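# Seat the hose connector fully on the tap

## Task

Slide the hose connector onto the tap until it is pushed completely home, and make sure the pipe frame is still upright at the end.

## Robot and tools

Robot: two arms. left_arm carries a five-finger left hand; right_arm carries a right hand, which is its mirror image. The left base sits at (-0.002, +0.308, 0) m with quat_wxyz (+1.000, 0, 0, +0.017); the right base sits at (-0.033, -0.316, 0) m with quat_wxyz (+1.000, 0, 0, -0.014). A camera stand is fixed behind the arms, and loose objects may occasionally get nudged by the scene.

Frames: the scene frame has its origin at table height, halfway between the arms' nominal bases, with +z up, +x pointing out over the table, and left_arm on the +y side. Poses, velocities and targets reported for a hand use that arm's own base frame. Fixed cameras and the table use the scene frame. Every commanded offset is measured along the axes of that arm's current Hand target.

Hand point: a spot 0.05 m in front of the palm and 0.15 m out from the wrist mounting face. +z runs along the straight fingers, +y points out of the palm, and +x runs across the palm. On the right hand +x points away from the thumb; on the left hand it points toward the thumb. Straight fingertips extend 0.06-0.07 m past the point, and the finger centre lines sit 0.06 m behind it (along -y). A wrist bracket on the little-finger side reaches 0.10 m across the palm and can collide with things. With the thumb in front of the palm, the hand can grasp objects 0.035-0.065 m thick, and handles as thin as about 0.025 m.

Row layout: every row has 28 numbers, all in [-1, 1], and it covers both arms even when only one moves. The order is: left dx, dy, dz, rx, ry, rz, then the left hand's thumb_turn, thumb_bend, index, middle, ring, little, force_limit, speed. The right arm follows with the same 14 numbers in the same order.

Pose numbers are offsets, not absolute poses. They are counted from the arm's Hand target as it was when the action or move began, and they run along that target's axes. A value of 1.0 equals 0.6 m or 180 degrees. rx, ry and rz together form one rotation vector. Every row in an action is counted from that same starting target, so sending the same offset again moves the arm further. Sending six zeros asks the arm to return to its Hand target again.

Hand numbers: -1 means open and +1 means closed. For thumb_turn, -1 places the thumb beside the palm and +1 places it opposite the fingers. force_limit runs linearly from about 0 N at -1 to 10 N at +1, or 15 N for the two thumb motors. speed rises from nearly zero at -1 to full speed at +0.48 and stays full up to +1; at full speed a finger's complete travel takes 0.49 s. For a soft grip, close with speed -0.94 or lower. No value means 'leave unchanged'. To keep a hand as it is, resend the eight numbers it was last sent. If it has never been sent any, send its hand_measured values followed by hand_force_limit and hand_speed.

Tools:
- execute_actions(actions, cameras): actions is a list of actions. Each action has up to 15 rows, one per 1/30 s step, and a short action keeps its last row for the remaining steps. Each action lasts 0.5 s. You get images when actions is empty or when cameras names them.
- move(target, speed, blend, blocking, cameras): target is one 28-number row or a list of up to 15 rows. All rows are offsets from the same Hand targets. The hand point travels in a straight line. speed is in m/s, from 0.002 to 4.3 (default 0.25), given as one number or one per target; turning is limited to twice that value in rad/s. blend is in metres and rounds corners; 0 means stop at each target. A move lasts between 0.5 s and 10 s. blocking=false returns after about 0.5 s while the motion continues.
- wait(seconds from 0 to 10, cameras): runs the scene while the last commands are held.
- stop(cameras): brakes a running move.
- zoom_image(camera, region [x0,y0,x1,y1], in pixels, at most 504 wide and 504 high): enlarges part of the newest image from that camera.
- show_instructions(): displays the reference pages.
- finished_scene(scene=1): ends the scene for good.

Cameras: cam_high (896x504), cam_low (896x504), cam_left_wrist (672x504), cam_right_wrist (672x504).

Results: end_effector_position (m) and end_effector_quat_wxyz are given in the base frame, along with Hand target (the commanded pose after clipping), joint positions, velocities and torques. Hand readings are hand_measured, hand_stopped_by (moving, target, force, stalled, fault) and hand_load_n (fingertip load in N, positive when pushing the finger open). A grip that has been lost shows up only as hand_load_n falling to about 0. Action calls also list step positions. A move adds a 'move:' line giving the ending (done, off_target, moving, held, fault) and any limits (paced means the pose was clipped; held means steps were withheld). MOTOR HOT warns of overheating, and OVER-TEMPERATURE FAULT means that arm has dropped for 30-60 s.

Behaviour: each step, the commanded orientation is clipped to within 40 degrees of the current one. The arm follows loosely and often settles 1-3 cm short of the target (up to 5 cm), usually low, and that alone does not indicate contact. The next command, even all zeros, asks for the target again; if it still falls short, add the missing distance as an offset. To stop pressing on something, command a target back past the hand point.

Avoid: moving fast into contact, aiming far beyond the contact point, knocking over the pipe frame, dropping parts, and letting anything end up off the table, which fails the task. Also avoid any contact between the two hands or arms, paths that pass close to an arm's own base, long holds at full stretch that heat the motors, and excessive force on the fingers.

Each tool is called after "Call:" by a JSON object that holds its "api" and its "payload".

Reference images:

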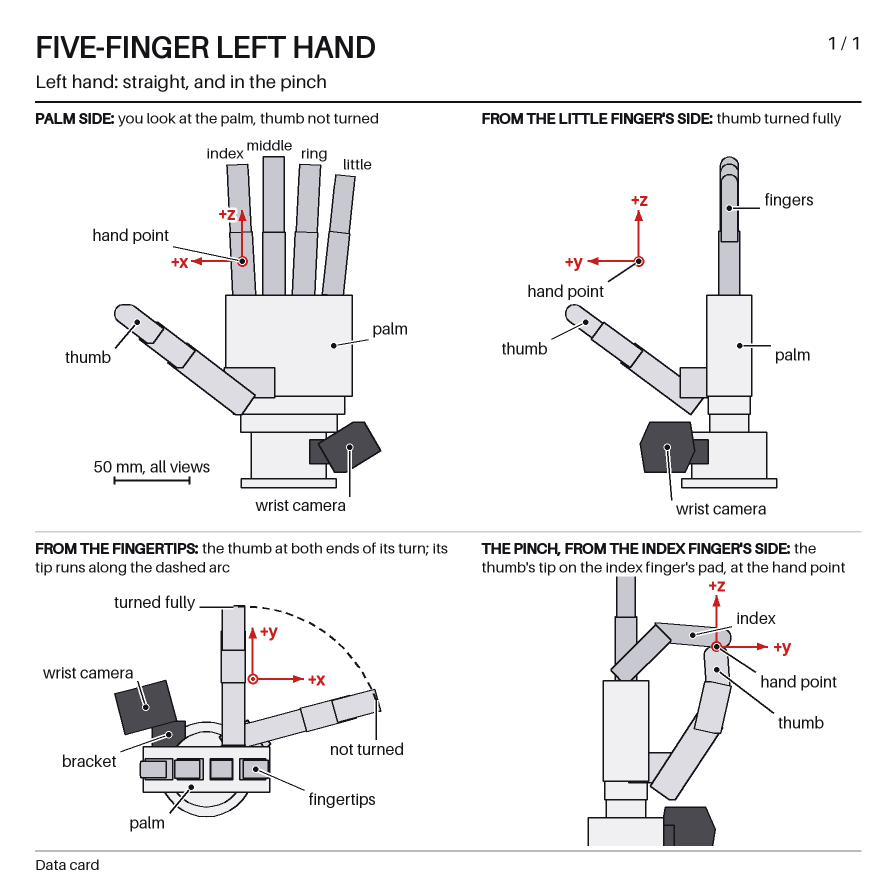

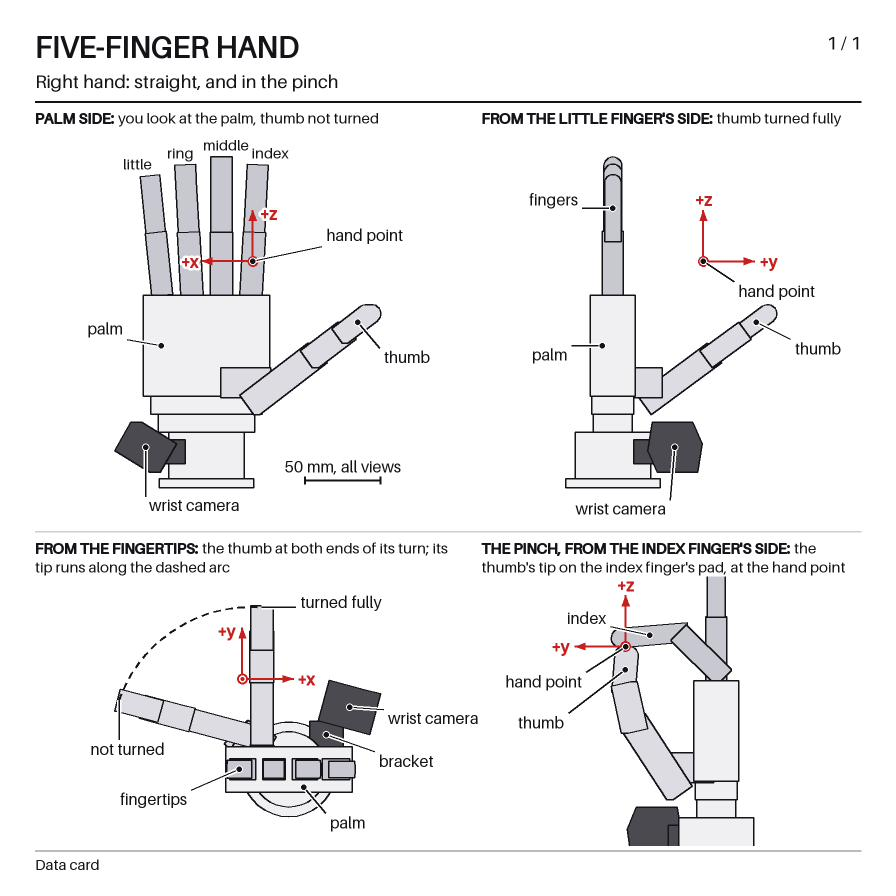

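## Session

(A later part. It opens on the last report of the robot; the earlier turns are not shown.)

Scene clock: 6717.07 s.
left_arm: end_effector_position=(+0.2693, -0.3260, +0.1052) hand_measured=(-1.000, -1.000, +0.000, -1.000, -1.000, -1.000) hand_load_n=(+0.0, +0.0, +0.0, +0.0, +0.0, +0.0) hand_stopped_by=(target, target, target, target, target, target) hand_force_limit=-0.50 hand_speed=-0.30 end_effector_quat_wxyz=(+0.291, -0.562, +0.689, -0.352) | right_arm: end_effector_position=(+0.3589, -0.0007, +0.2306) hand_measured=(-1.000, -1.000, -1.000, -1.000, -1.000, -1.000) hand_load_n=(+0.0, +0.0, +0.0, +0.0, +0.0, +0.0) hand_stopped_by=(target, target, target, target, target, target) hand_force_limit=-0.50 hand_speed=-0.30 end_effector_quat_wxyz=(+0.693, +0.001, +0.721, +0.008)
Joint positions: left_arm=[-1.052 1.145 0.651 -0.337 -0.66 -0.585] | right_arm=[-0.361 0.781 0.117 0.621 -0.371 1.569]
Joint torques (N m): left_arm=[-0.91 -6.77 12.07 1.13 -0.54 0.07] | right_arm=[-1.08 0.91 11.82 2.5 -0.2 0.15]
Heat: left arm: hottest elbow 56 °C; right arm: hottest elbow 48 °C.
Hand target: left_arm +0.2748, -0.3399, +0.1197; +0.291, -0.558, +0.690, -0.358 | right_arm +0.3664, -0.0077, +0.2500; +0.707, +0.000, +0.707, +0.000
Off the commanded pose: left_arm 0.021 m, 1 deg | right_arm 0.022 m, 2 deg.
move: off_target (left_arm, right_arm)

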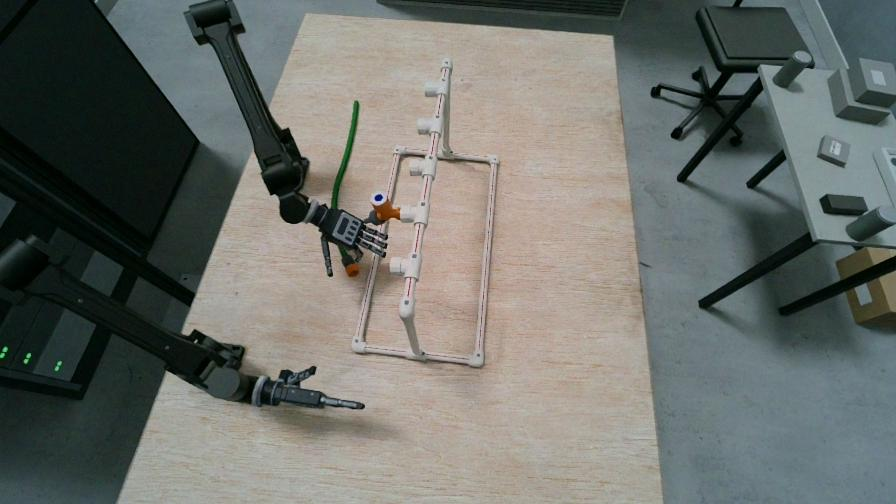

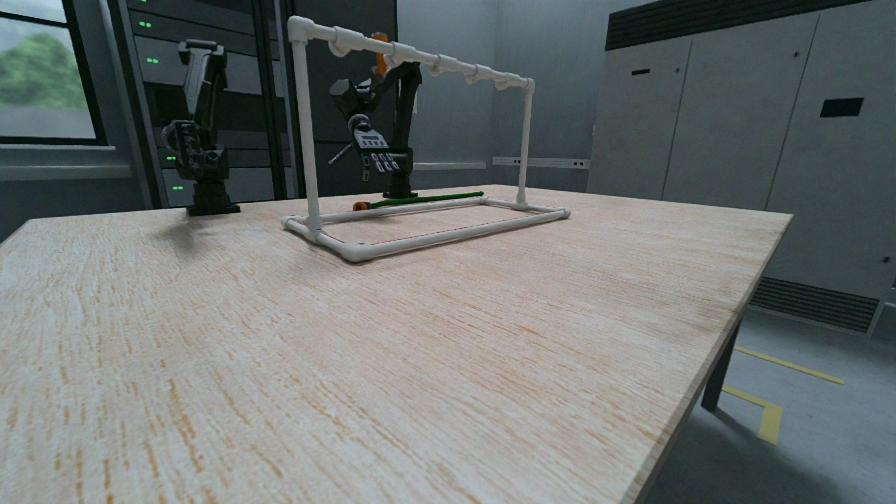

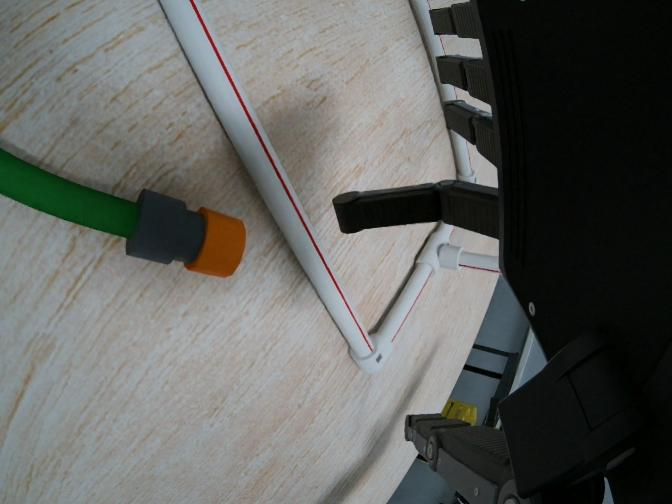

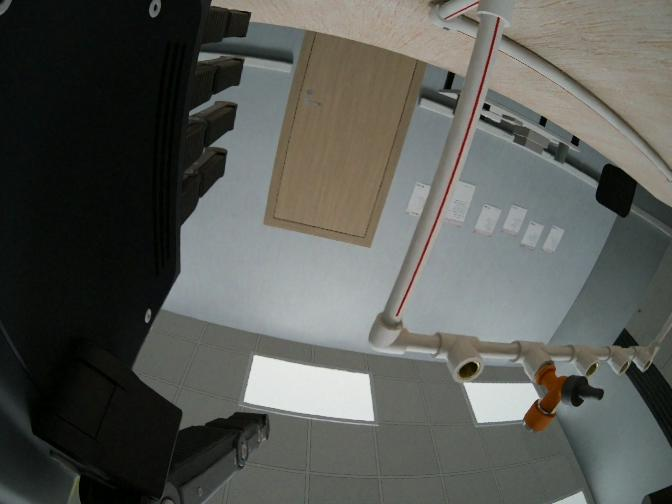

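Call:
{"api": "move", "payload": {"target": [0.0258,0.0827,0.0855,0,0,0,-1,-1,0,-1,-1,-1,-0.5,-0.3,0,0,0,0,0,0,-1,-1,-1,-1,-1,-1,-0.5,-0.3], "speed": 0.12, "cameras": ["cam_high","cam_low","cam_left_wrist"]}}

Scene clock: 6732.43 s.
left_arm: end_effector_position=(+0.2859, -0.3545, +0.0533) hand_measured=(-1.000, -1.000, +0.000, -1.000, -1.000, -1.000) hand_load_n=(+0.0, +0.0, +0.0, +0.0, +0.0, +0.0) hand_stopped_by=(target, target, target, target, target, target) hand_force_limit=-0.50 hand_speed=-0.30 end_effector_quat_wxyz=(+0.290, -0.563, +0.687, -0.357) | right_arm: end_effector_position=(+0.3589, -0.0009, +0.2307) hand_measured=(-1.000, -1.000, -1.000, -1.000, -1.000, -1.000) hand_load_n=(+0.0, +0.0, +0.0, +0.0, +0.0, +0.0) hand_stopped_by=(target, target, target, target, target, target) hand_force_limit=-0.50 hand_speed=-0.30 end_effector_quat_wxyz=(+0.693, +0.001, +0.721, +0.008)
Joint positions: left_arm=[-1.052 1.342 0.641 -0.119 -0.662 -0.585] | right_arm=[-0.362 0.781 0.117 0.621 -0.371 1.569]
Joint torques (N m): left_arm=[-0.91 -8.88 7.83 2.61 -0.5 0.09] | right_arm=[-1.08 0.91 11.82 2.48 -0.2 0.15]
Heat: left arm: hottest elbow 54 °C; right arm: hottest elbow 48 °C.
Hand target: left_arm +0.2849, -0.3578, +0.0497; +0.291, -0.558, +0.690, -0.358 | right_arm +0.3664, -0.0078, +0.2500; +0.707, +0.000, +0.707, +0.000
Off the commanded pose: left_arm 0.005 m, 1 deg | right_arm 0.022 m, 2 deg.
move: off_target (right_arm)
Images, in order (width x height): cam_high 896x504, cam_low 896x504, cam_left_wrist 672x504.

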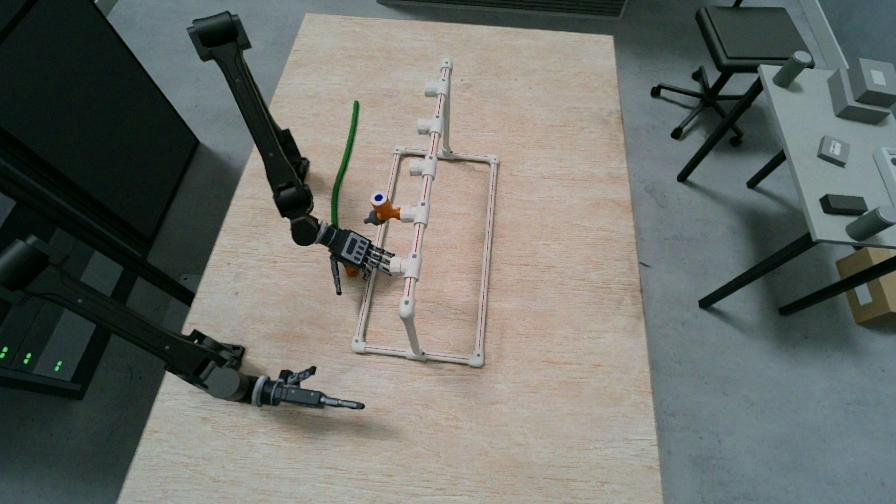

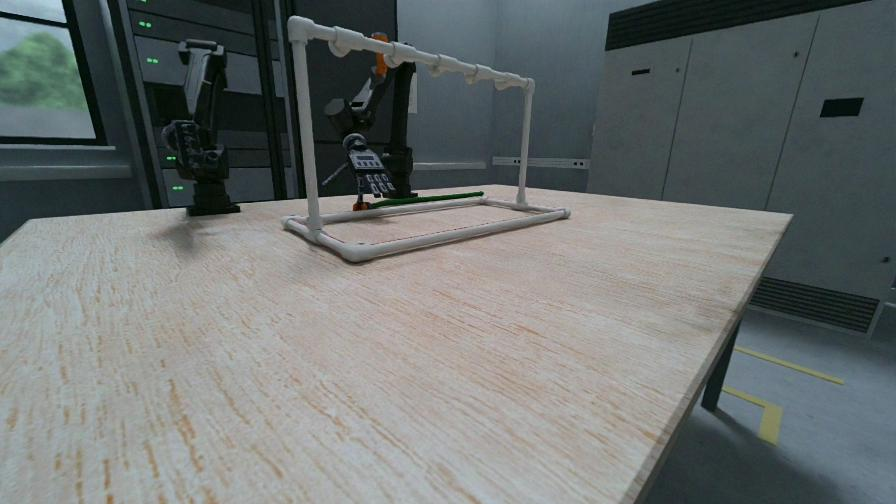

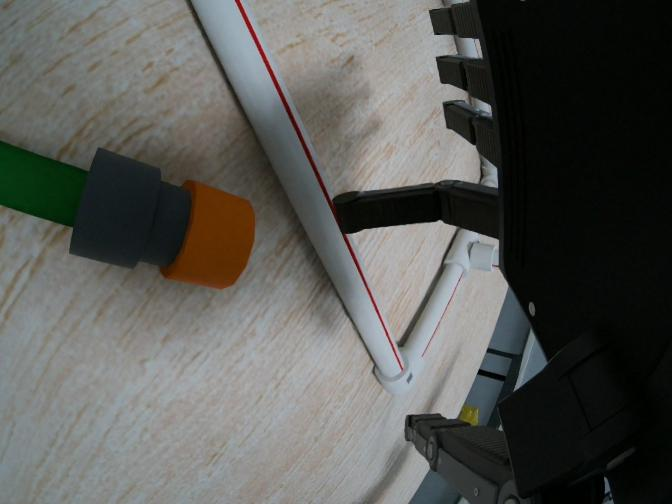

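Call:
{"api": "move", "payload": {"target": [[-0.0554,0.0477,0.019,0,0,0,-1,-1,0,1,1,1,-0.5,0.2,0,0,0,0,0,0,-1,-1,-1,-1,-1,-1,-0.5,-0.3],[-0.0363,0.0991,-0.0545,0,0,0,-1,-1,0,1,1,1,-0.5,0.2,0,0,0,0,0,0,-1,-1,-1,-1,-1,-1,-0.5,-0.3]], "speed": 0.08, "cameras": ["cam_high","cam_low","cam_left_wrist"]}}

Scene clock: 6776.77 s.
left_arm: end_effector_position=(+0.2344, -0.3242, +0.0202) hand_measured=(-1.000, -1.000, +0.000, -0.130, +1.000, +1.000) hand_load_n=(-0.5, -0.5, +0.5, +0.0, +0.0, +0.0) hand_stopped_by=(target, target, target, force, target, target) hand_force_limit=-0.50 hand_speed=0.20 end_effector_quat_wxyz=(+0.293, -0.559, +0.687, -0.361) | right_arm: end_effector_position=(+0.3589, -0.0009, +0.2307) hand_measured=(-1.000, -1.000, -1.000, -1.000, -1.000, -1.000) hand_load_n=(+0.0, +0.0, +0.0, +0.0, +0.0, +0.0) hand_stopped_by=(target, target, target, target, target, target) hand_force_limit=-0.50 hand_speed=-0.30 end_effector_quat_wxyz=(+0.693, +0.001, +0.721, +0.008)
Joint positions: left_arm=[-1.156 1.289 0.48 -0.062 -0.733 -0.672] | right_arm=[-0.362 0.781 0.117 0.621 -0.371 1.569]
Joint torques (N m): left_arm=[-1.2 -8.64 7.17 1.09 -0.53 -0.09] | right_arm=[-1.14 0.97 11.84 2.47 -0.2 0.15]
Heat: left arm: hottest elbow 50 °C; right arm: hottest elbow 50 °C.
Hand target: left_arm +0.2298, -0.3237, +0.0196; +0.291, -0.558, +0.690, -0.358 | right_arm +0.3664, -0.0078, +0.2500; +0.707, +0.000, +0.707, +0.000
Off the commanded pose: left_arm 0.005 m, 0 deg | right_arm 0.022 m, 2 deg.
move: off_target (right_arm)
Images, in order (width x height): cam_high 896x504, cam_low 896x504, cam_left_wrist 672x504.

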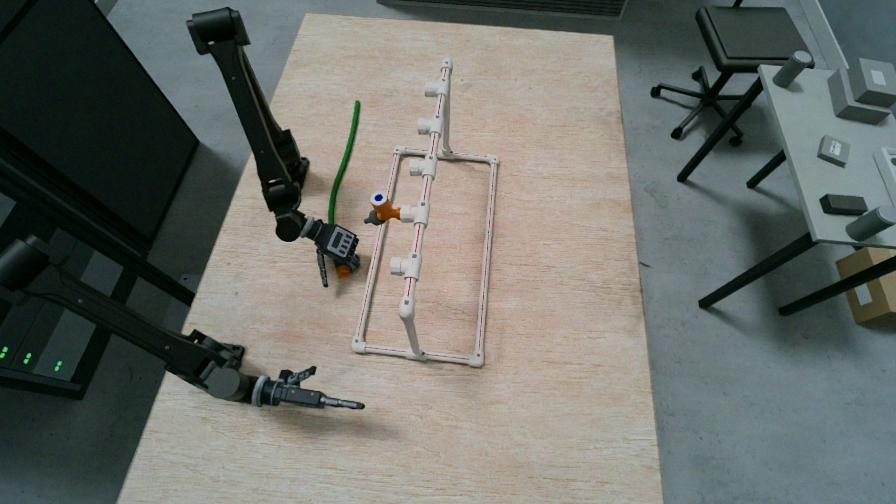

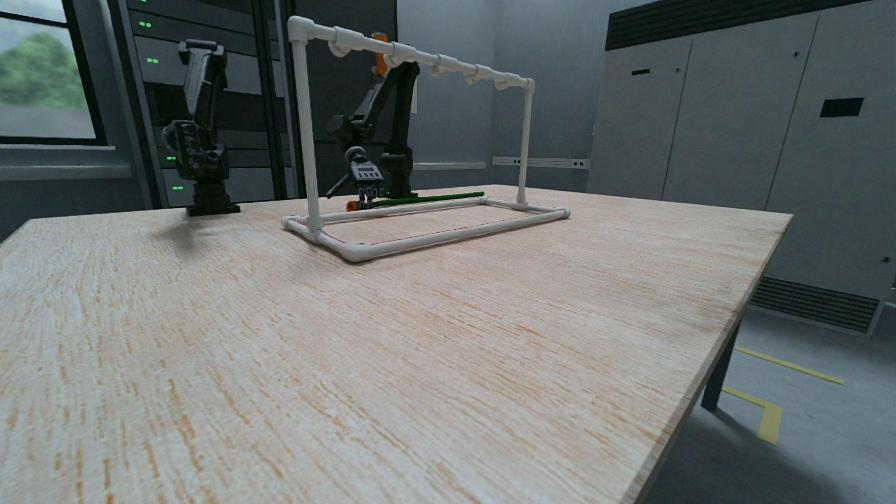

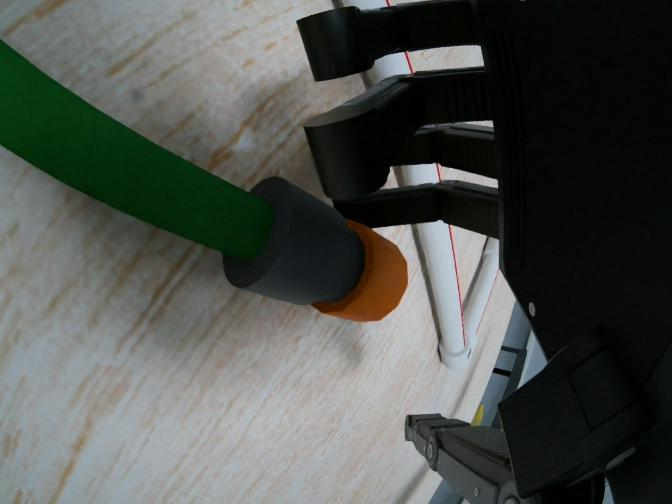

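Call:
{"api": "move", "payload": {"target": [[0.0105,0.028,-0.04,0,0,0,-1,-1,0,0,1,1,-0.8,0.2,0,0,0,0,0,0,-1,-1,-1,-1,-1,-1,-0.5,-0.3]], "speed": 0.08, "cameras": ["cam_high","cam_left_wrist"]}}

Call:
{"api": "zoom_image", "payload": {"camera": "cam_high", "region": [290, 210, 390, 290]}}

Scene clock: 6785.20 s.
left_arm: end_effector_position=(+0.2036, -0.3251, +0.0201) hand_measured=(-1.000, -1.000, +0.000, +0.000, +1.000, +1.000) hand_load_n=(+0.0, +0.0, +0.0, +0.5, +0.0, +0.0) hand_stopped_by=(target, target, target, target, target, target) hand_force_limit=-0.80 hand_speed=0.20 end_effector_quat_wxyz=(+0.292, -0.558, +0.688, -0.360) | right_arm: end_effector_position=(+0.3589, -0.0009, +0.2307) hand_measured=(-1.000, -1.000, -1.000, -1.000, -1.000, -1.000) hand_load_n=(+0.0, +0.0, +0.0, +0.0, +0.0, +0.0) hand_stopped_by=(target, target, target, target, target, target) hand_force_limit=-0.50 hand_speed=-0.30 end_effector_quat_wxyz=(+0.693, +0.001, +0.721, +0.008)
Joint positions: left_arm=[-1.255 1.261 0.47 -0.156 -0.792 -0.78] | right_arm=[-0.362 0.781 0.117 0.621 -0.371 1.569]
Joint torques (N m): left_arm=[-1.08 -8.23 7.12 1.01 -0.63 -0.08] | right_arm=[-1.14 0.97 11.84 2.47 -0.2 0.15]
Heat: left arm: hottest elbow 50 °C; right arm: hottest elbow 50 °C.
Hand target: left_arm +0.1999, -0.3238, +0.0198; +0.291, -0.558, +0.690, -0.358 | right_arm +0.3664, -0.0078, +0.2500; +0.707, +0.000, +0.707, +0.000
Off the commanded pose: left_arm 0.004 m, 0 deg | right_arm 0.022 m, 2 deg.
move: off_target (right_arm)
Images, in order (width x height): cam_high 896x504, cam_left_wrist 672x504.

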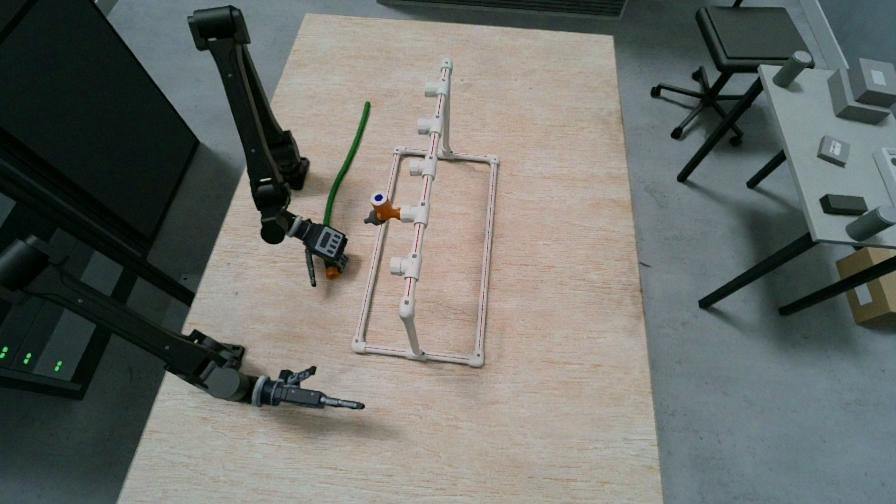

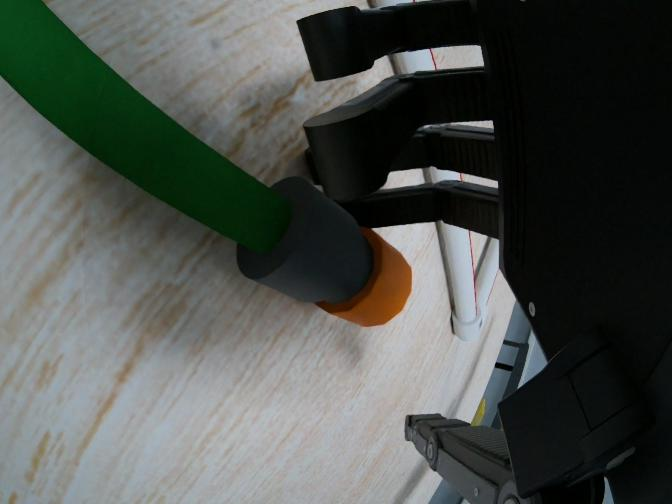

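Scaled by 5.040.

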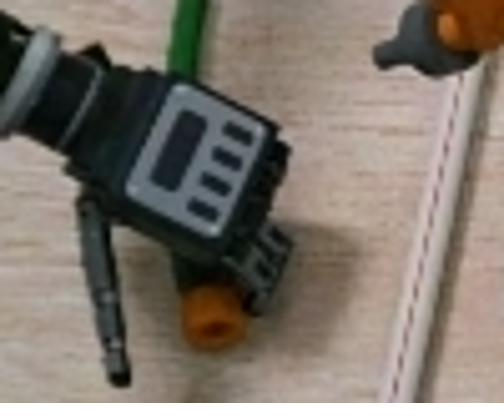

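Call:
{"api": "move", "payload": {"target": [[0,-0.005,-0.006,0,0,0,1,-1,0,0,1,1,-0.8,0.0,0,0,0,0,0,0,-1,-1,-1,-1,-1,-1,-0.5,-0.3]], "speed": 0.08, "cameras": ["cam_high","cam_left_wrist"]}}

Call:
{"api": "zoom_image", "payload": {"camera": "cam_high", "region": [290, 210, 390, 290]}}

Scene clock: 6799.97 s.
left_arm: end_effector_position=(+0.2021, -0.3222, +0.0224) hand_measured=(+1.000, -1.000, +0.000, +0.000, +1.000, +1.000) hand_load_n=(+0.5, +0.0, +0.0, +0.0, +0.0, +0.0) hand_stopped_by=(target, target, target, target, target, target) hand_force_limit=-0.80 hand_speed=0.00 end_effector_quat_wxyz=(+0.293, -0.559, +0.688, -0.358) | right_arm: end_effector_position=(+0.3589, -0.0009, +0.2307) hand_measured=(-1.000, -1.000, -1.000, -1.000, -1.000, -1.000) hand_load_n=(+0.0, +0.0, +0.0, +0.0, +0.0, +0.0) hand_stopped_by=(target, target, target, target, target, target) hand_force_limit=-0.50 hand_speed=-0.30 end_effector_quat_wxyz=(+0.693, +0.001, +0.721, +0.008)
Joint positions: left_arm=[-1.257 1.246 0.47 -0.18 -0.794 -0.786] | right_arm=[-0.362 0.781 0.117 0.621 -0.371 1.569]
Joint torques (N m): left_arm=[-1.2 -8.06 7.54 0.98 -0.63 -0.05] | right_arm=[-1.14 0.97 11.85 2.47 -0.21 0.15]
Heat: left arm: hottest elbow 50 °C; right arm: hottest elbow 50 °C.
Hand target: left_arm +0.1987, -0.3235, +0.0242; +0.291, -0.558, +0.690, -0.358 | right_arm +0.3664, -0.0078, +0.2500; +0.707, +0.000, +0.707, +0.000
Off the commanded pose: left_arm 0.004 m, 0 deg | right_arm 0.022 m, 2 deg.
move: off_target (right_arm)
Images, in order (width x height): cam_high 896x504, cam_left_wrist 672x504.

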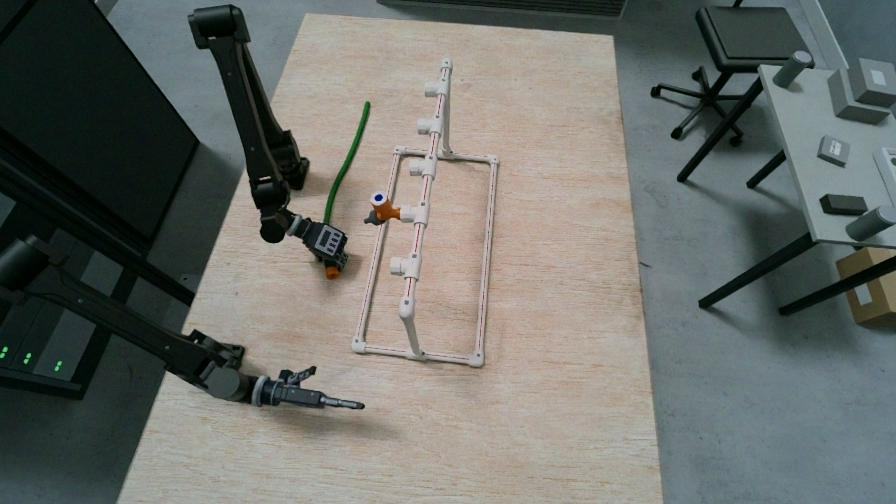

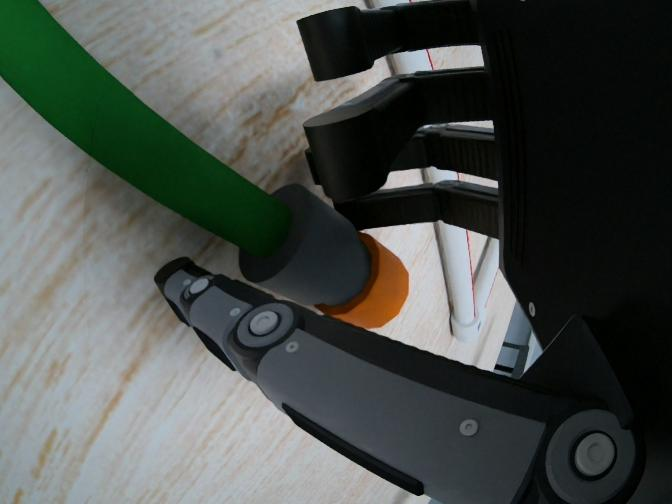

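Scaled by 5.040.

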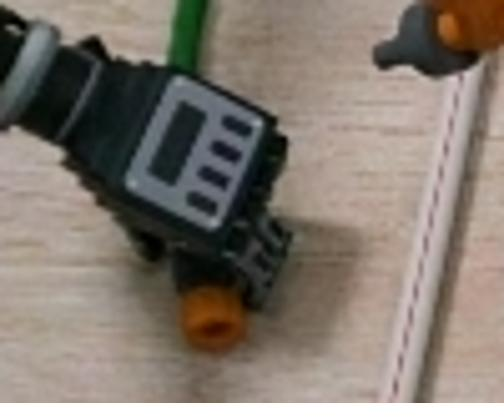

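Call:
{"api": "move", "payload": {"target": [[0,0,0,0,0,0,1,0.2,0,0,1,1,-0.6,-0.7,0,0,0,0,0,0,-1,-1,-1,-1,-1,-1,-0.5,-0.3]], "speed": 0.08, "cameras": ["cam_high","cam_left_wrist"]}}

Call:
{"api": "zoom_image", "payload": {"camera": "cam_high", "region": [290, 210, 390, 290]}}

Scene clock: 6808.33 s.
left_arm: end_effector_position=(+0.2016, -0.3222, +0.0222) hand_measured=(+1.000, -0.162, +0.000, +0.000, +1.000, +1.000) hand_load_n=(+1.5, +2.5, +1.0, +0.0, +0.0, +0.0) hand_stopped_by=(target, force, target, target, target, target) hand_force_limit=-0.60 hand_speed=-0.70 end_effector_quat_wxyz=(+0.292, -0.560, +0.688, -0.358) | right_arm: end_effector_position=(+0.3589, -0.0009, +0.2307) hand_measured=(-1.000, -1.000, -1.000, -1.000, -1.000, -1.000) hand_load_n=(+0.0, +0.0, +0.0, +0.0, +0.0, +0.0) hand_stopped_by=(target, target, target, target, target, target) hand_force_limit=-0.50 hand_speed=-0.30 end_effector_quat_wxyz=(+0.693, +0.001, +0.721, +0.008)
Joint positions: left_arm=[-1.259 1.246 0.47 -0.182 -0.794 -0.791] | right_arm=[-0.362 0.781 0.117 0.621 -0.371 1.569]
Joint torques (N m): left_arm=[-1.14 -8 7.54 1.09 -0.63 -0.01] | right_arm=[-1.08 1.03 11.81 2.48 -0.2 0.16]
Heat: left arm: hottest elbow 49 °C; right arm: hottest elbow 50 °C.
Hand target: left_arm +0.1986, -0.3235, +0.0242; +0.291, -0.558, +0.690, -0.358 | right_arm +0.3664, -0.0078, +0.2500; +0.707, +0.000, +0.707, +0.000
Off the commanded pose: left_arm 0.004 m, 0 deg | right_arm 0.022 m, 2 deg.
move: off_target (right_arm)
Images, in order (width x height): cam_high 896x504, cam_left_wrist 672x504.

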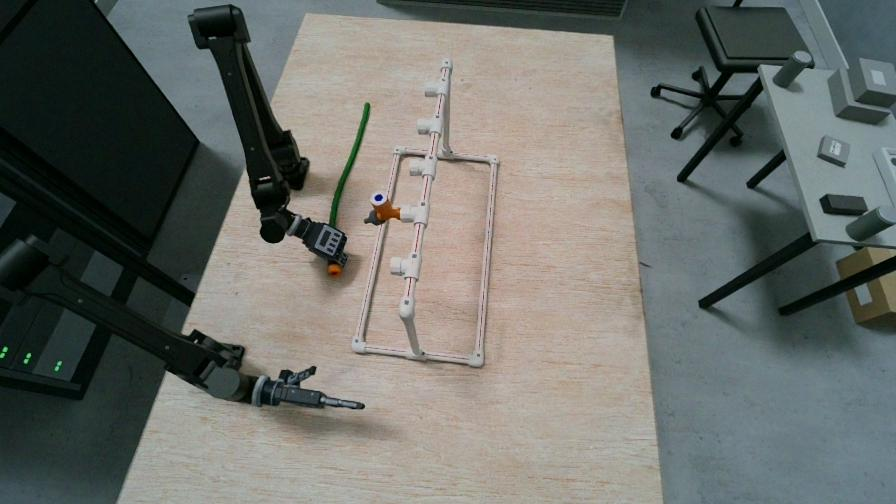

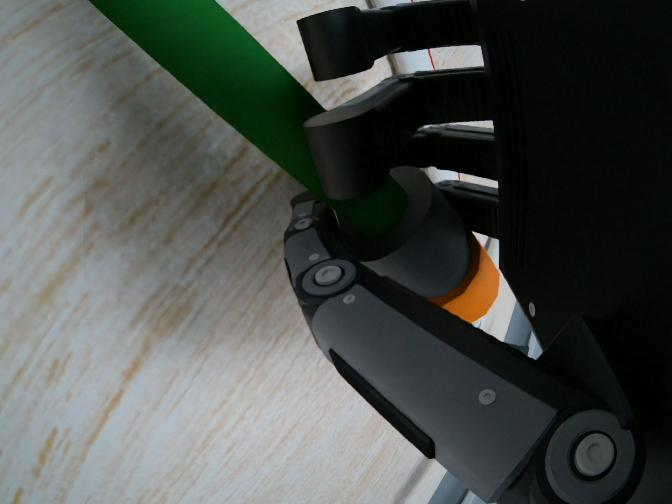

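Scaled by 5.040.

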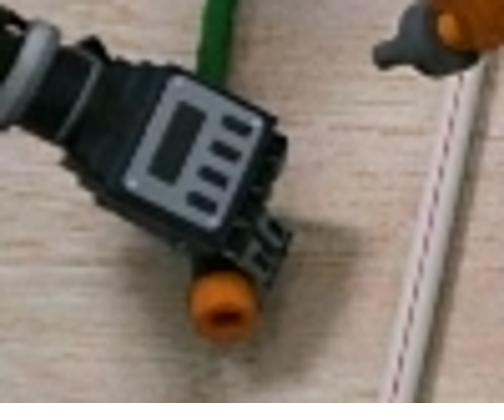

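Call:
{"api": "execute_actions", "payload": {"actions": []}}

Scene clock: 6846.20 s.
left_arm: end_effector_position=(+0.2016, -0.3222, +0.0222) hand_measured=(+1.000, -0.162, +0.000, +0.000, +1.000, +1.000) hand_load_n=(+1.0, +2.5, +1.0, +0.0, +0.0, +0.0) hand_stopped_by=(target, force, target, target, target, target) hand_force_limit=-0.60 hand_speed=-0.70 end_effector_quat_wxyz=(+0.292, -0.560, +0.688, -0.358) | right_arm: end_effector_position=(+0.3589, -0.0009, +0.2307) hand_measured=(-1.000, -1.000, -1.000, -1.000, -1.000, -1.000) hand_load_n=(+0.0, +0.0, +0.0, +0.0, +0.0, +0.0) hand_stopped_by=(target, target, target, target, target, target) hand_force_limit=-0.50 hand_speed=-0.30 end_effector_quat_wxyz=(+0.693, +0.001, +0.721, +0.008)
Joint positions: left_arm=[-1.259 1.246 0.47 -0.182 -0.794 -0.791] | right_arm=[-0.362 0.781 0.117 0.621 -0.371 1.569]
Joint velocities: within noise
Joint torques (N m): left_arm=[-1.14 -8.06 7.53 1.09 -0.63 -0.01] | right_arm=[-1.08 0.97 11.84 2.47 -0.2 0.16]
Heat: left arm: hottest elbow 49 °C; right arm: hottest elbow 51 °C.
Hand target: left_arm +0.1986, -0.3235, +0.0242; +0.291, -0.558, +0.690, -0.358 | right_arm +0.3664, -0.0078, +0.2500; +0.707, +0.000, +0.707, +0.000
Off the commanded pose: left_arm 0.004 m, 0 deg | right_arm 0.022 m, 2 deg.

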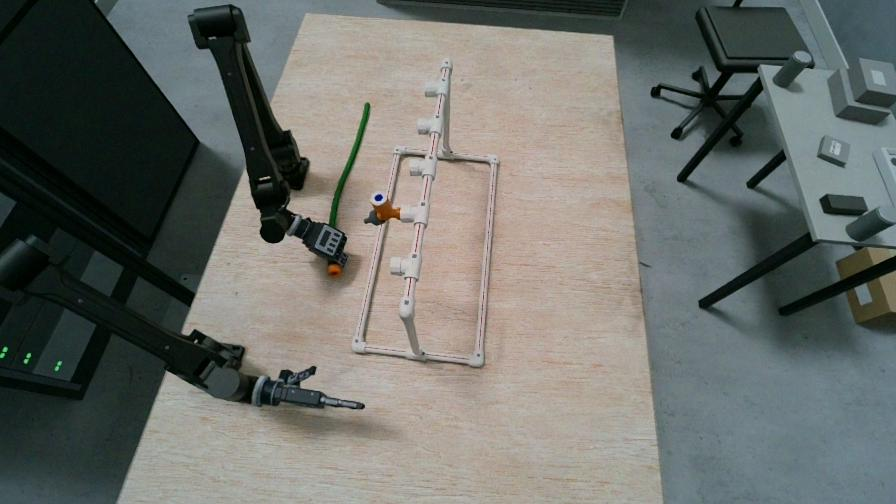

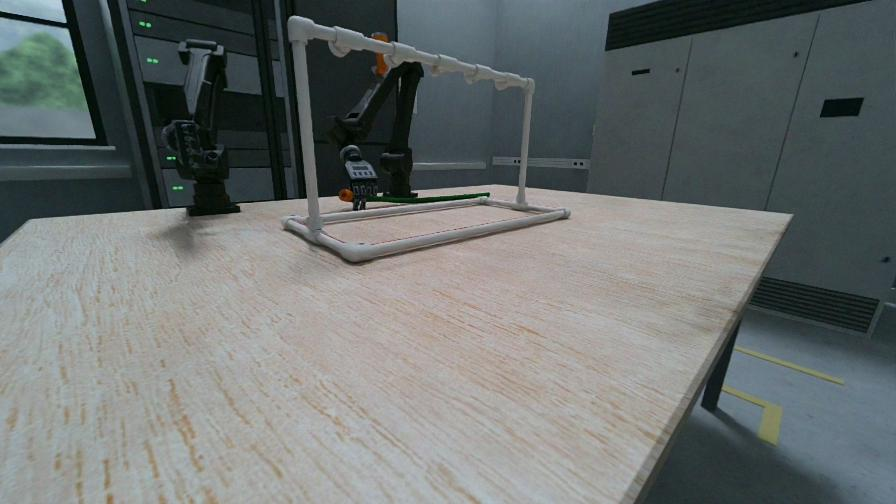

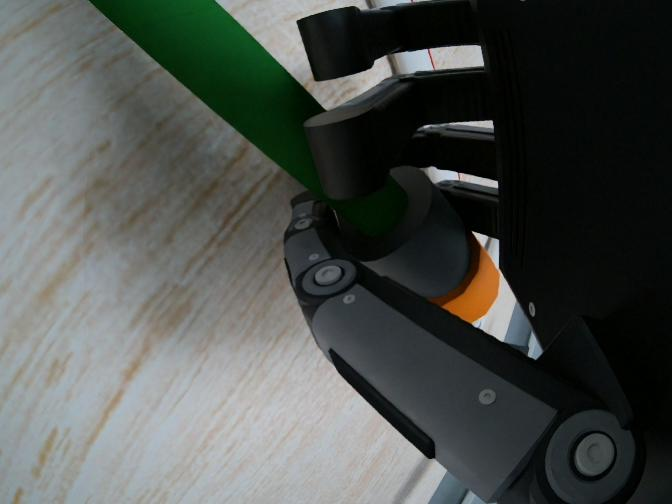

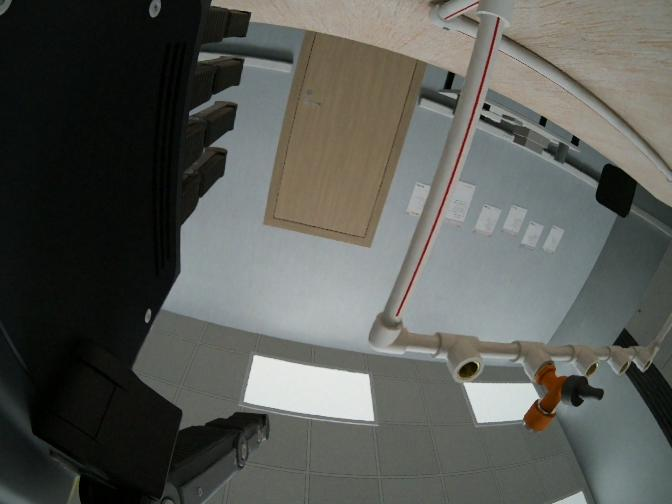

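Call:
{"api": "execute_actions", "payload": {"actions": [[[0,0,0,0,0,0,1,0.1,0.2,0.2,1,1,0.0,-0.85,0,0,0,0,0,0,-1,-1,-1,-1,-1,-1,-0.5,-0.3]],[[0,0,0,0,0,0,1,0.1,0.2,0.2,1,1,0.0,-0.85,0,0,0,0,0,0,-1,-1,-1,-1,-1,-1,-0.5,-0.3]],[[0,0,0,0,0,0,1,0.1,0.2,0.2,1,1,0.0,-0.85,0,0,0,0,0,0,-1,-1,-1,-1,-1,-1,-0.5,-0.3]]], "cameras": ["cam_left_wrist"]}}

Scene clock: 6869.37 s.
left_arm: end_effector_position=(+0.2016, -0.3223, +0.0223) hand_measured=(+1.000, -0.094, +0.200, +0.200, +1.000, +1.000) hand_load_n=(+4.0, +6.0, +3.0, +0.0, -3.0, +0.0) hand_stopped_by=(target, force, target, target, target, target) hand_force_limit=0.00 hand_speed=-0.85 end_effector_quat_wxyz=(+0.292, -0.561, +0.687, -0.358) | right_arm: end_effector_position=(+0.3589, -0.0009, +0.2307) hand_measured=(-1.000, -1.000, -1.000, -1.000, -1.000, -1.000) hand_load_n=(+0.0, +0.0, +0.0, +0.0, +0.0, +0.0) hand_stopped_by=(target, target, target, target, target, target) hand_force_limit=-0.50 hand_speed=-0.30 end_effector_quat_wxyz=(+0.693, +0.001, +0.721, +0.008)
Joint positions: left_arm=[-1.259 1.246 0.47 -0.182 -0.794 -0.792] | right_arm=[-0.362 0.781 0.117 0.621 -0.371 1.569]
Joint torques (N m): left_arm=[-1.14 -8.06 7.54 1.09 -0.63 0.01] | right_arm=[-1.03 0.85 11.84 2.48 -0.2 0.15]
Heat: left arm: hottest elbow 48 °C; right arm: hottest elbow 51 °C.
Hand target: left_arm +0.1987, -0.3235, +0.0242; +0.291, -0.558, +0.690, -0.358 | right_arm +0.3664, -0.0078, +0.2500; +0.707, +0.000, +0.707, +0.000
Off the commanded pose: left_arm 0.004 m, 0 deg | right_arm 0.022 m, 2 deg.
Step readings (end_effector_position of left_arm | right_arm):
0: (+0.2016, -0.3222, +0.0222) | (+0.3589, -0.0009, +0.2307)
1: (+0.2016, -0.3222, +0.0222) | (+0.3589, -0.0009, +0.2307)
2: (+0.2016, -0.3222, +0.0222) | (+0.3589, -0.0009, +0.2307)
4: (+0.2016, -0.3222, +0.0222) | (+0.3589, -0.0009, +0.2307)
8: (+0.2016, -0.3222, +0.0222) | (+0.3589, -0.0009, +0.2307)
15: (+0.2016, -0.3223, +0.0223) | (+0.3589, -0.0009, +0.2307)
16: (+0.2016, -0.3223, +0.0223) | (+0.3589, -0.0009, +0.2307)
17: (+0.2016, -0.3223, +0.0223) | (+0.3589, -0.0009, +0.2307)
19: (+0.2016, -0.3223, +0.0223) | (+0.3589, -0.0009, +0.2307)
23: (+0.2016, -0.3223, +0.0223) | (+0.3589, -0.0009, +0.2307)
30: (+0.2016, -0.3223, +0.0223) | (+0.3589, -0.0009, +0.2307)
31: (+0.2016, -0.3223, +0.0223) | (+0.3589, -0.0009, +0.2307)
32: (+0.2016, -0.3223, +0.0223) | (+0.3589, -0.0009, +0.2307)
34: (+0.2016, -0.3223, +0.0223) | (+0.3589, -0.0009, +0.2307)
38: (+0.2016, -0.3223, +0.0223) | (+0.3589, -0.0009, +0.2307)
45: (+0.2016, -0.3223, +0.0223) | (+0.3589, -0.0009, +0.2307)
Images, in order (width x height): cam_left_wrist 672x504.

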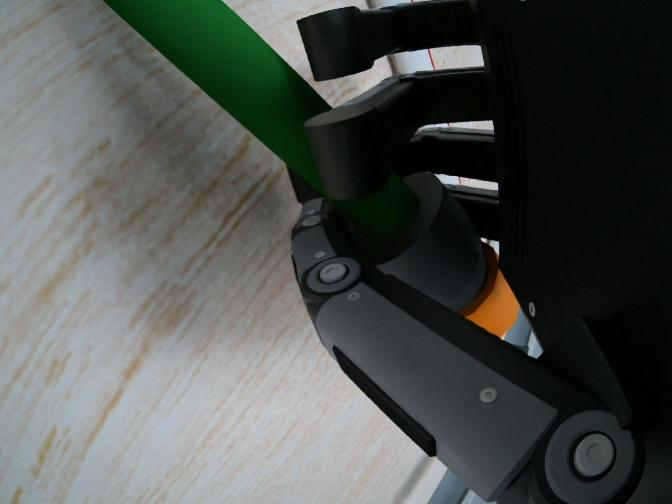

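Call:
{"api": "execute_actions", "payload": {"actions": [[[0,0,0,0,0,0,1,0.25,0.32,0.32,1,1,0.4,-0.88,0,0,0,0,0,0,-1,-1,-1,-1,-1,-1,-0.5,-0.3]],[[0,0,0,0,0,0,1,0.25,0.32,0.32,1,1,0.4,-0.88,0,0,0,0,0,0,-1,-1,-1,-1,-1,-1,-0.5,-0.3]],[[0,0,0,0,0,0,1,0.25,0.32,0.32,1,1,0.4,-0.88,0,0,0,0,0,0,-1,-1,-1,-1,-1,-1,-0.5,-0.3]],[[0,0,0,0,0,0,1,0.25,0.32,0.32,1,1,0.4,-0.88,0,0,0,0,0,0,-1,-1,-1,-1,-1,-1,-0.5,-0.3]]], "cameras": ["cam_left_wrist"]}}

Scene clock: 6927.23 s.
left_arm: end_effector_position=(+0.2015, -0.3223, +0.0223) hand_measured=(+1.000, -0.078, +0.252, +0.242, +1.000, +1.000) hand_load_n=(+4.5, +11.0, +11.0, +8.5, -4.0, +0.0) hand_stopped_by=(target, force, force, force, target, target) hand_force_limit=0.40 hand_speed=-0.88 end_effector_quat_wxyz=(+0.292, -0.560, +0.688, -0.358) | right_arm: end_effector_position=(+0.3589, -0.0009, +0.2307) hand_measured=(-1.000, -1.000, -1.000, -1.000, -1.000, -1.000) hand_load_n=(+0.0, +0.0, +0.0, +0.0, +0.0, +0.0) hand_stopped_by=(target, target, target, target, target, target) hand_force_limit=-0.50 hand_speed=-0.30 end_effector_quat_wxyz=(+0.693, +0.001, +0.721, +0.008)
Joint positions: left_arm=[-1.259 1.246 0.47 -0.182 -0.794 -0.792] | right_arm=[-0.362 0.781 0.117 0.621 -0.371 1.569]
Joint torques (N m): left_arm=[-1.08 -8.06 7.54 1.09 -0.63 0.01] | right_arm=[-1.08 1.03 11.84 2.5 -0.2 0.15]
Heat: left arm: hottest elbow 48 °C; right arm: hottest elbow 51 °C.
Hand target: left_arm +0.1986, -0.3235, +0.0242; +0.291, -0.558, +0.690, -0.358 | right_arm +0.3664, -0.0078, +0.2500; +0.707, +0.000, +0.707, +0.000
Off the commanded pose: left_arm 0.004 m, 0 deg | right_arm 0.022 m, 2 deg.
Step readings (end_effector_position of left_arm | right_arm):
0: (+0.2016, -0.3223, +0.0223) | (+0.3589, -0.0009, +0.2307)
1: (+0.2016, -0.3223, +0.0223) | (+0.3589, -0.0009, +0.2307)
2: (+0.2016, -0.3223, +0.0223) | (+0.3589, -0.0009, +0.2307)
4: (+0.2016, -0.3223, +0.0223) | (+0.3589, -0.0009, +0.2307)
8: (+0.2015, -0.3223, +0.0223) | (+0.3589, -0.0009, +0.2307)
15: (+0.2015, -0.3223, +0.0223) | (+0.3589, -0.0009, +0.2307)
16: (+0.2015, -0.3223, +0.0223) | (+0.3589, -0.0009, +0.2307)
17: (+0.2015, -0.3223, +0.0223) | (+0.3589, -0.0009, +0.2307)
19: (+0.2015, -0.3223, +0.0223) | (+0.3589, -0.0009, +0.2307)
23: (+0.2015, -0.3223, +0.0223) | (+0.3589, -0.0009, +0.2307)
30: (+0.2015, -0.3223, +0.0223) | (+0.3589, -0.0009, +0.2307)
31: (+0.2015, -0.3223, +0.0223) | (+0.3589, -0.0009, +0.2307)
32: (+0.2015, -0.3223, +0.0223) | (+0.3589, -0.0009, +0.2307)
34: (+0.2015, -0.3223, +0.0223) | (+0.3589, -0.0009, +0.2307)
38: (+0.2015, -0.3223, +0.0223) | (+0.3589, -0.0009, +0.2307)
45: (+0.2015, -0.3223, +0.0223) | (+0.3589, -0.0009, +0.2307)
46: (+0.2015, -0.3223, +0.0223) | (+0.3589, -0.0009, +0.2307)
47: (+0.2015, -0.3223, +0.0223) | (+0.3589, -0.0009, +0.2307)
49: (+0.2015, -0.3223, +0.0223) | (+0.3589, -0.0009, +0.2307)
53: (+0.2015, -0.3223, +0.0223) | (+0.3589, -0.0009, +0.2307)
60: (+0.2015, -0.3223, +0.0223) | (+0.3589, -0.0009, +0.2307)
Images, in order (width x height): cam_left_wrist 672x504.

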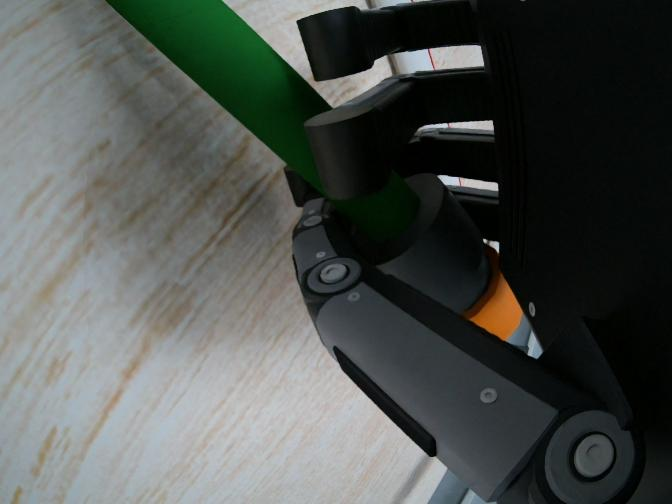

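Call:
{"api": "move", "payload": {"target": [0,-0.19,-0.135,0,0,0,1,0.25,0.32,0.32,1,1,0.4,-0.88,0,0,0,0,0,0,-1,-1,-1,-1,-1,-1,-0.5,-0.3], "speed": 0.12, "cameras": ["cam_left_wrist","cam_high","cam_low"]}}

Scene clock: 6935.77 s.
left_arm: end_effector_position=(+0.1961, -0.3089, +0.1398) hand_measured=(+1.000, -0.078, +0.252, +0.242, +1.000, +1.000) hand_load_n=(+5.0, +10.5, +9.5, +8.5, -0.5, +0.0) hand_stopped_by=(target, force, force, force, target, target) hand_force_limit=0.40 hand_speed=-0.88 end_effector_quat_wxyz=(+0.297, -0.559, +0.695, -0.342) | right_arm: end_effector_position=(+0.3589, -0.0009, +0.2307) hand_measured=(-1.000, -1.000, -1.000, -1.000, -1.000, -1.000) hand_load_n=(+0.0, +0.0, +0.0, +0.0, +0.0, +0.0) hand_stopped_by=(target, target, target, target, target, target) hand_force_limit=-0.50 hand_speed=-0.30 end_effector_quat_wxyz=(+0.693, +0.001, +0.721, +0.008)
Joint positions: left_arm=[-1.261 0.985 0.673 -0.689 -0.794 -0.802] | right_arm=[-0.362 0.781 0.117 0.621 -0.371 1.569]
Joint torques (N m): left_arm=[-1.03 -6.07 12.74 0.92 -0.72 0.09] | right_arm=[-0.97 0.97 11.82 2.5 -0.2 0.15]
Heat: left arm: hottest elbow 48 °C; right arm: hottest elbow 51 °C.
Hand target: left_arm +0.1977, -0.3236, +0.1640; +0.291, -0.558, +0.690, -0.358 | right_arm +0.3664, -0.0078, +0.2500; +0.707, +0.000, +0.707, +0.000
Off the commanded pose: left_arm 0.028 m, 2 deg | right_arm 0.022 m, 2 deg.
move: off_target (left_arm, right_arm)
Images, in order (width x height): cam_high 896x504, cam_low 896x504, cam_left_wrist 672x504.

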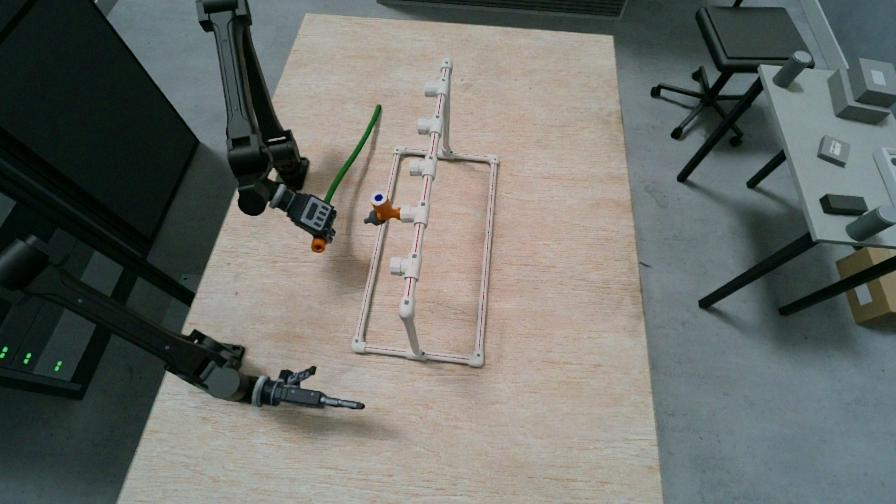

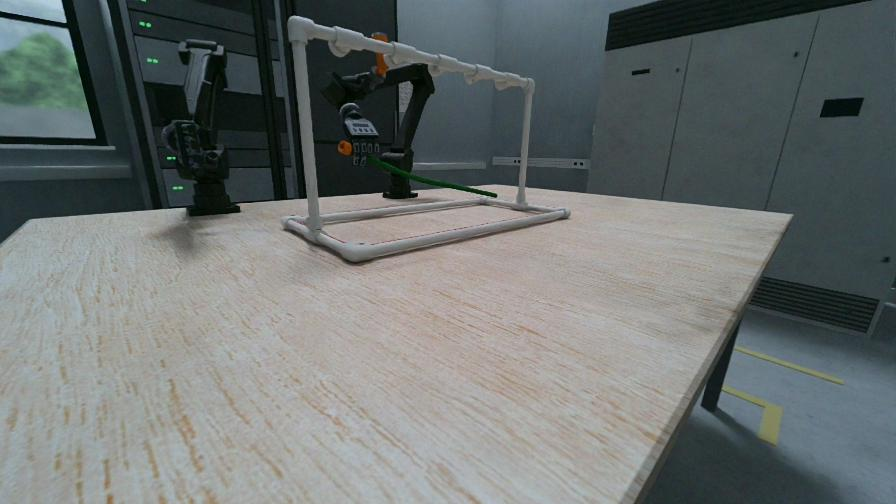

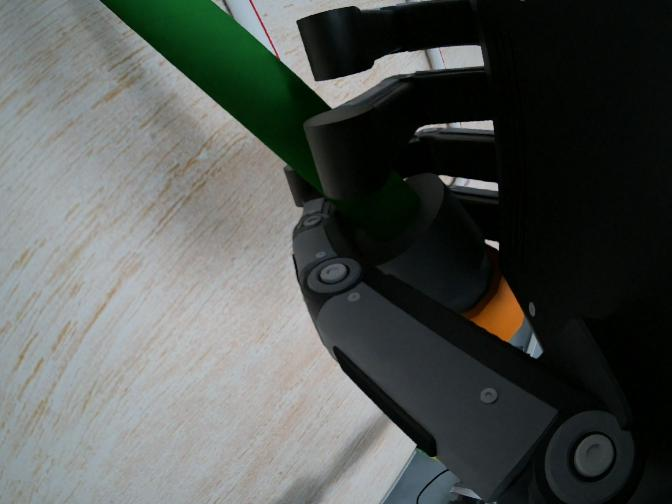

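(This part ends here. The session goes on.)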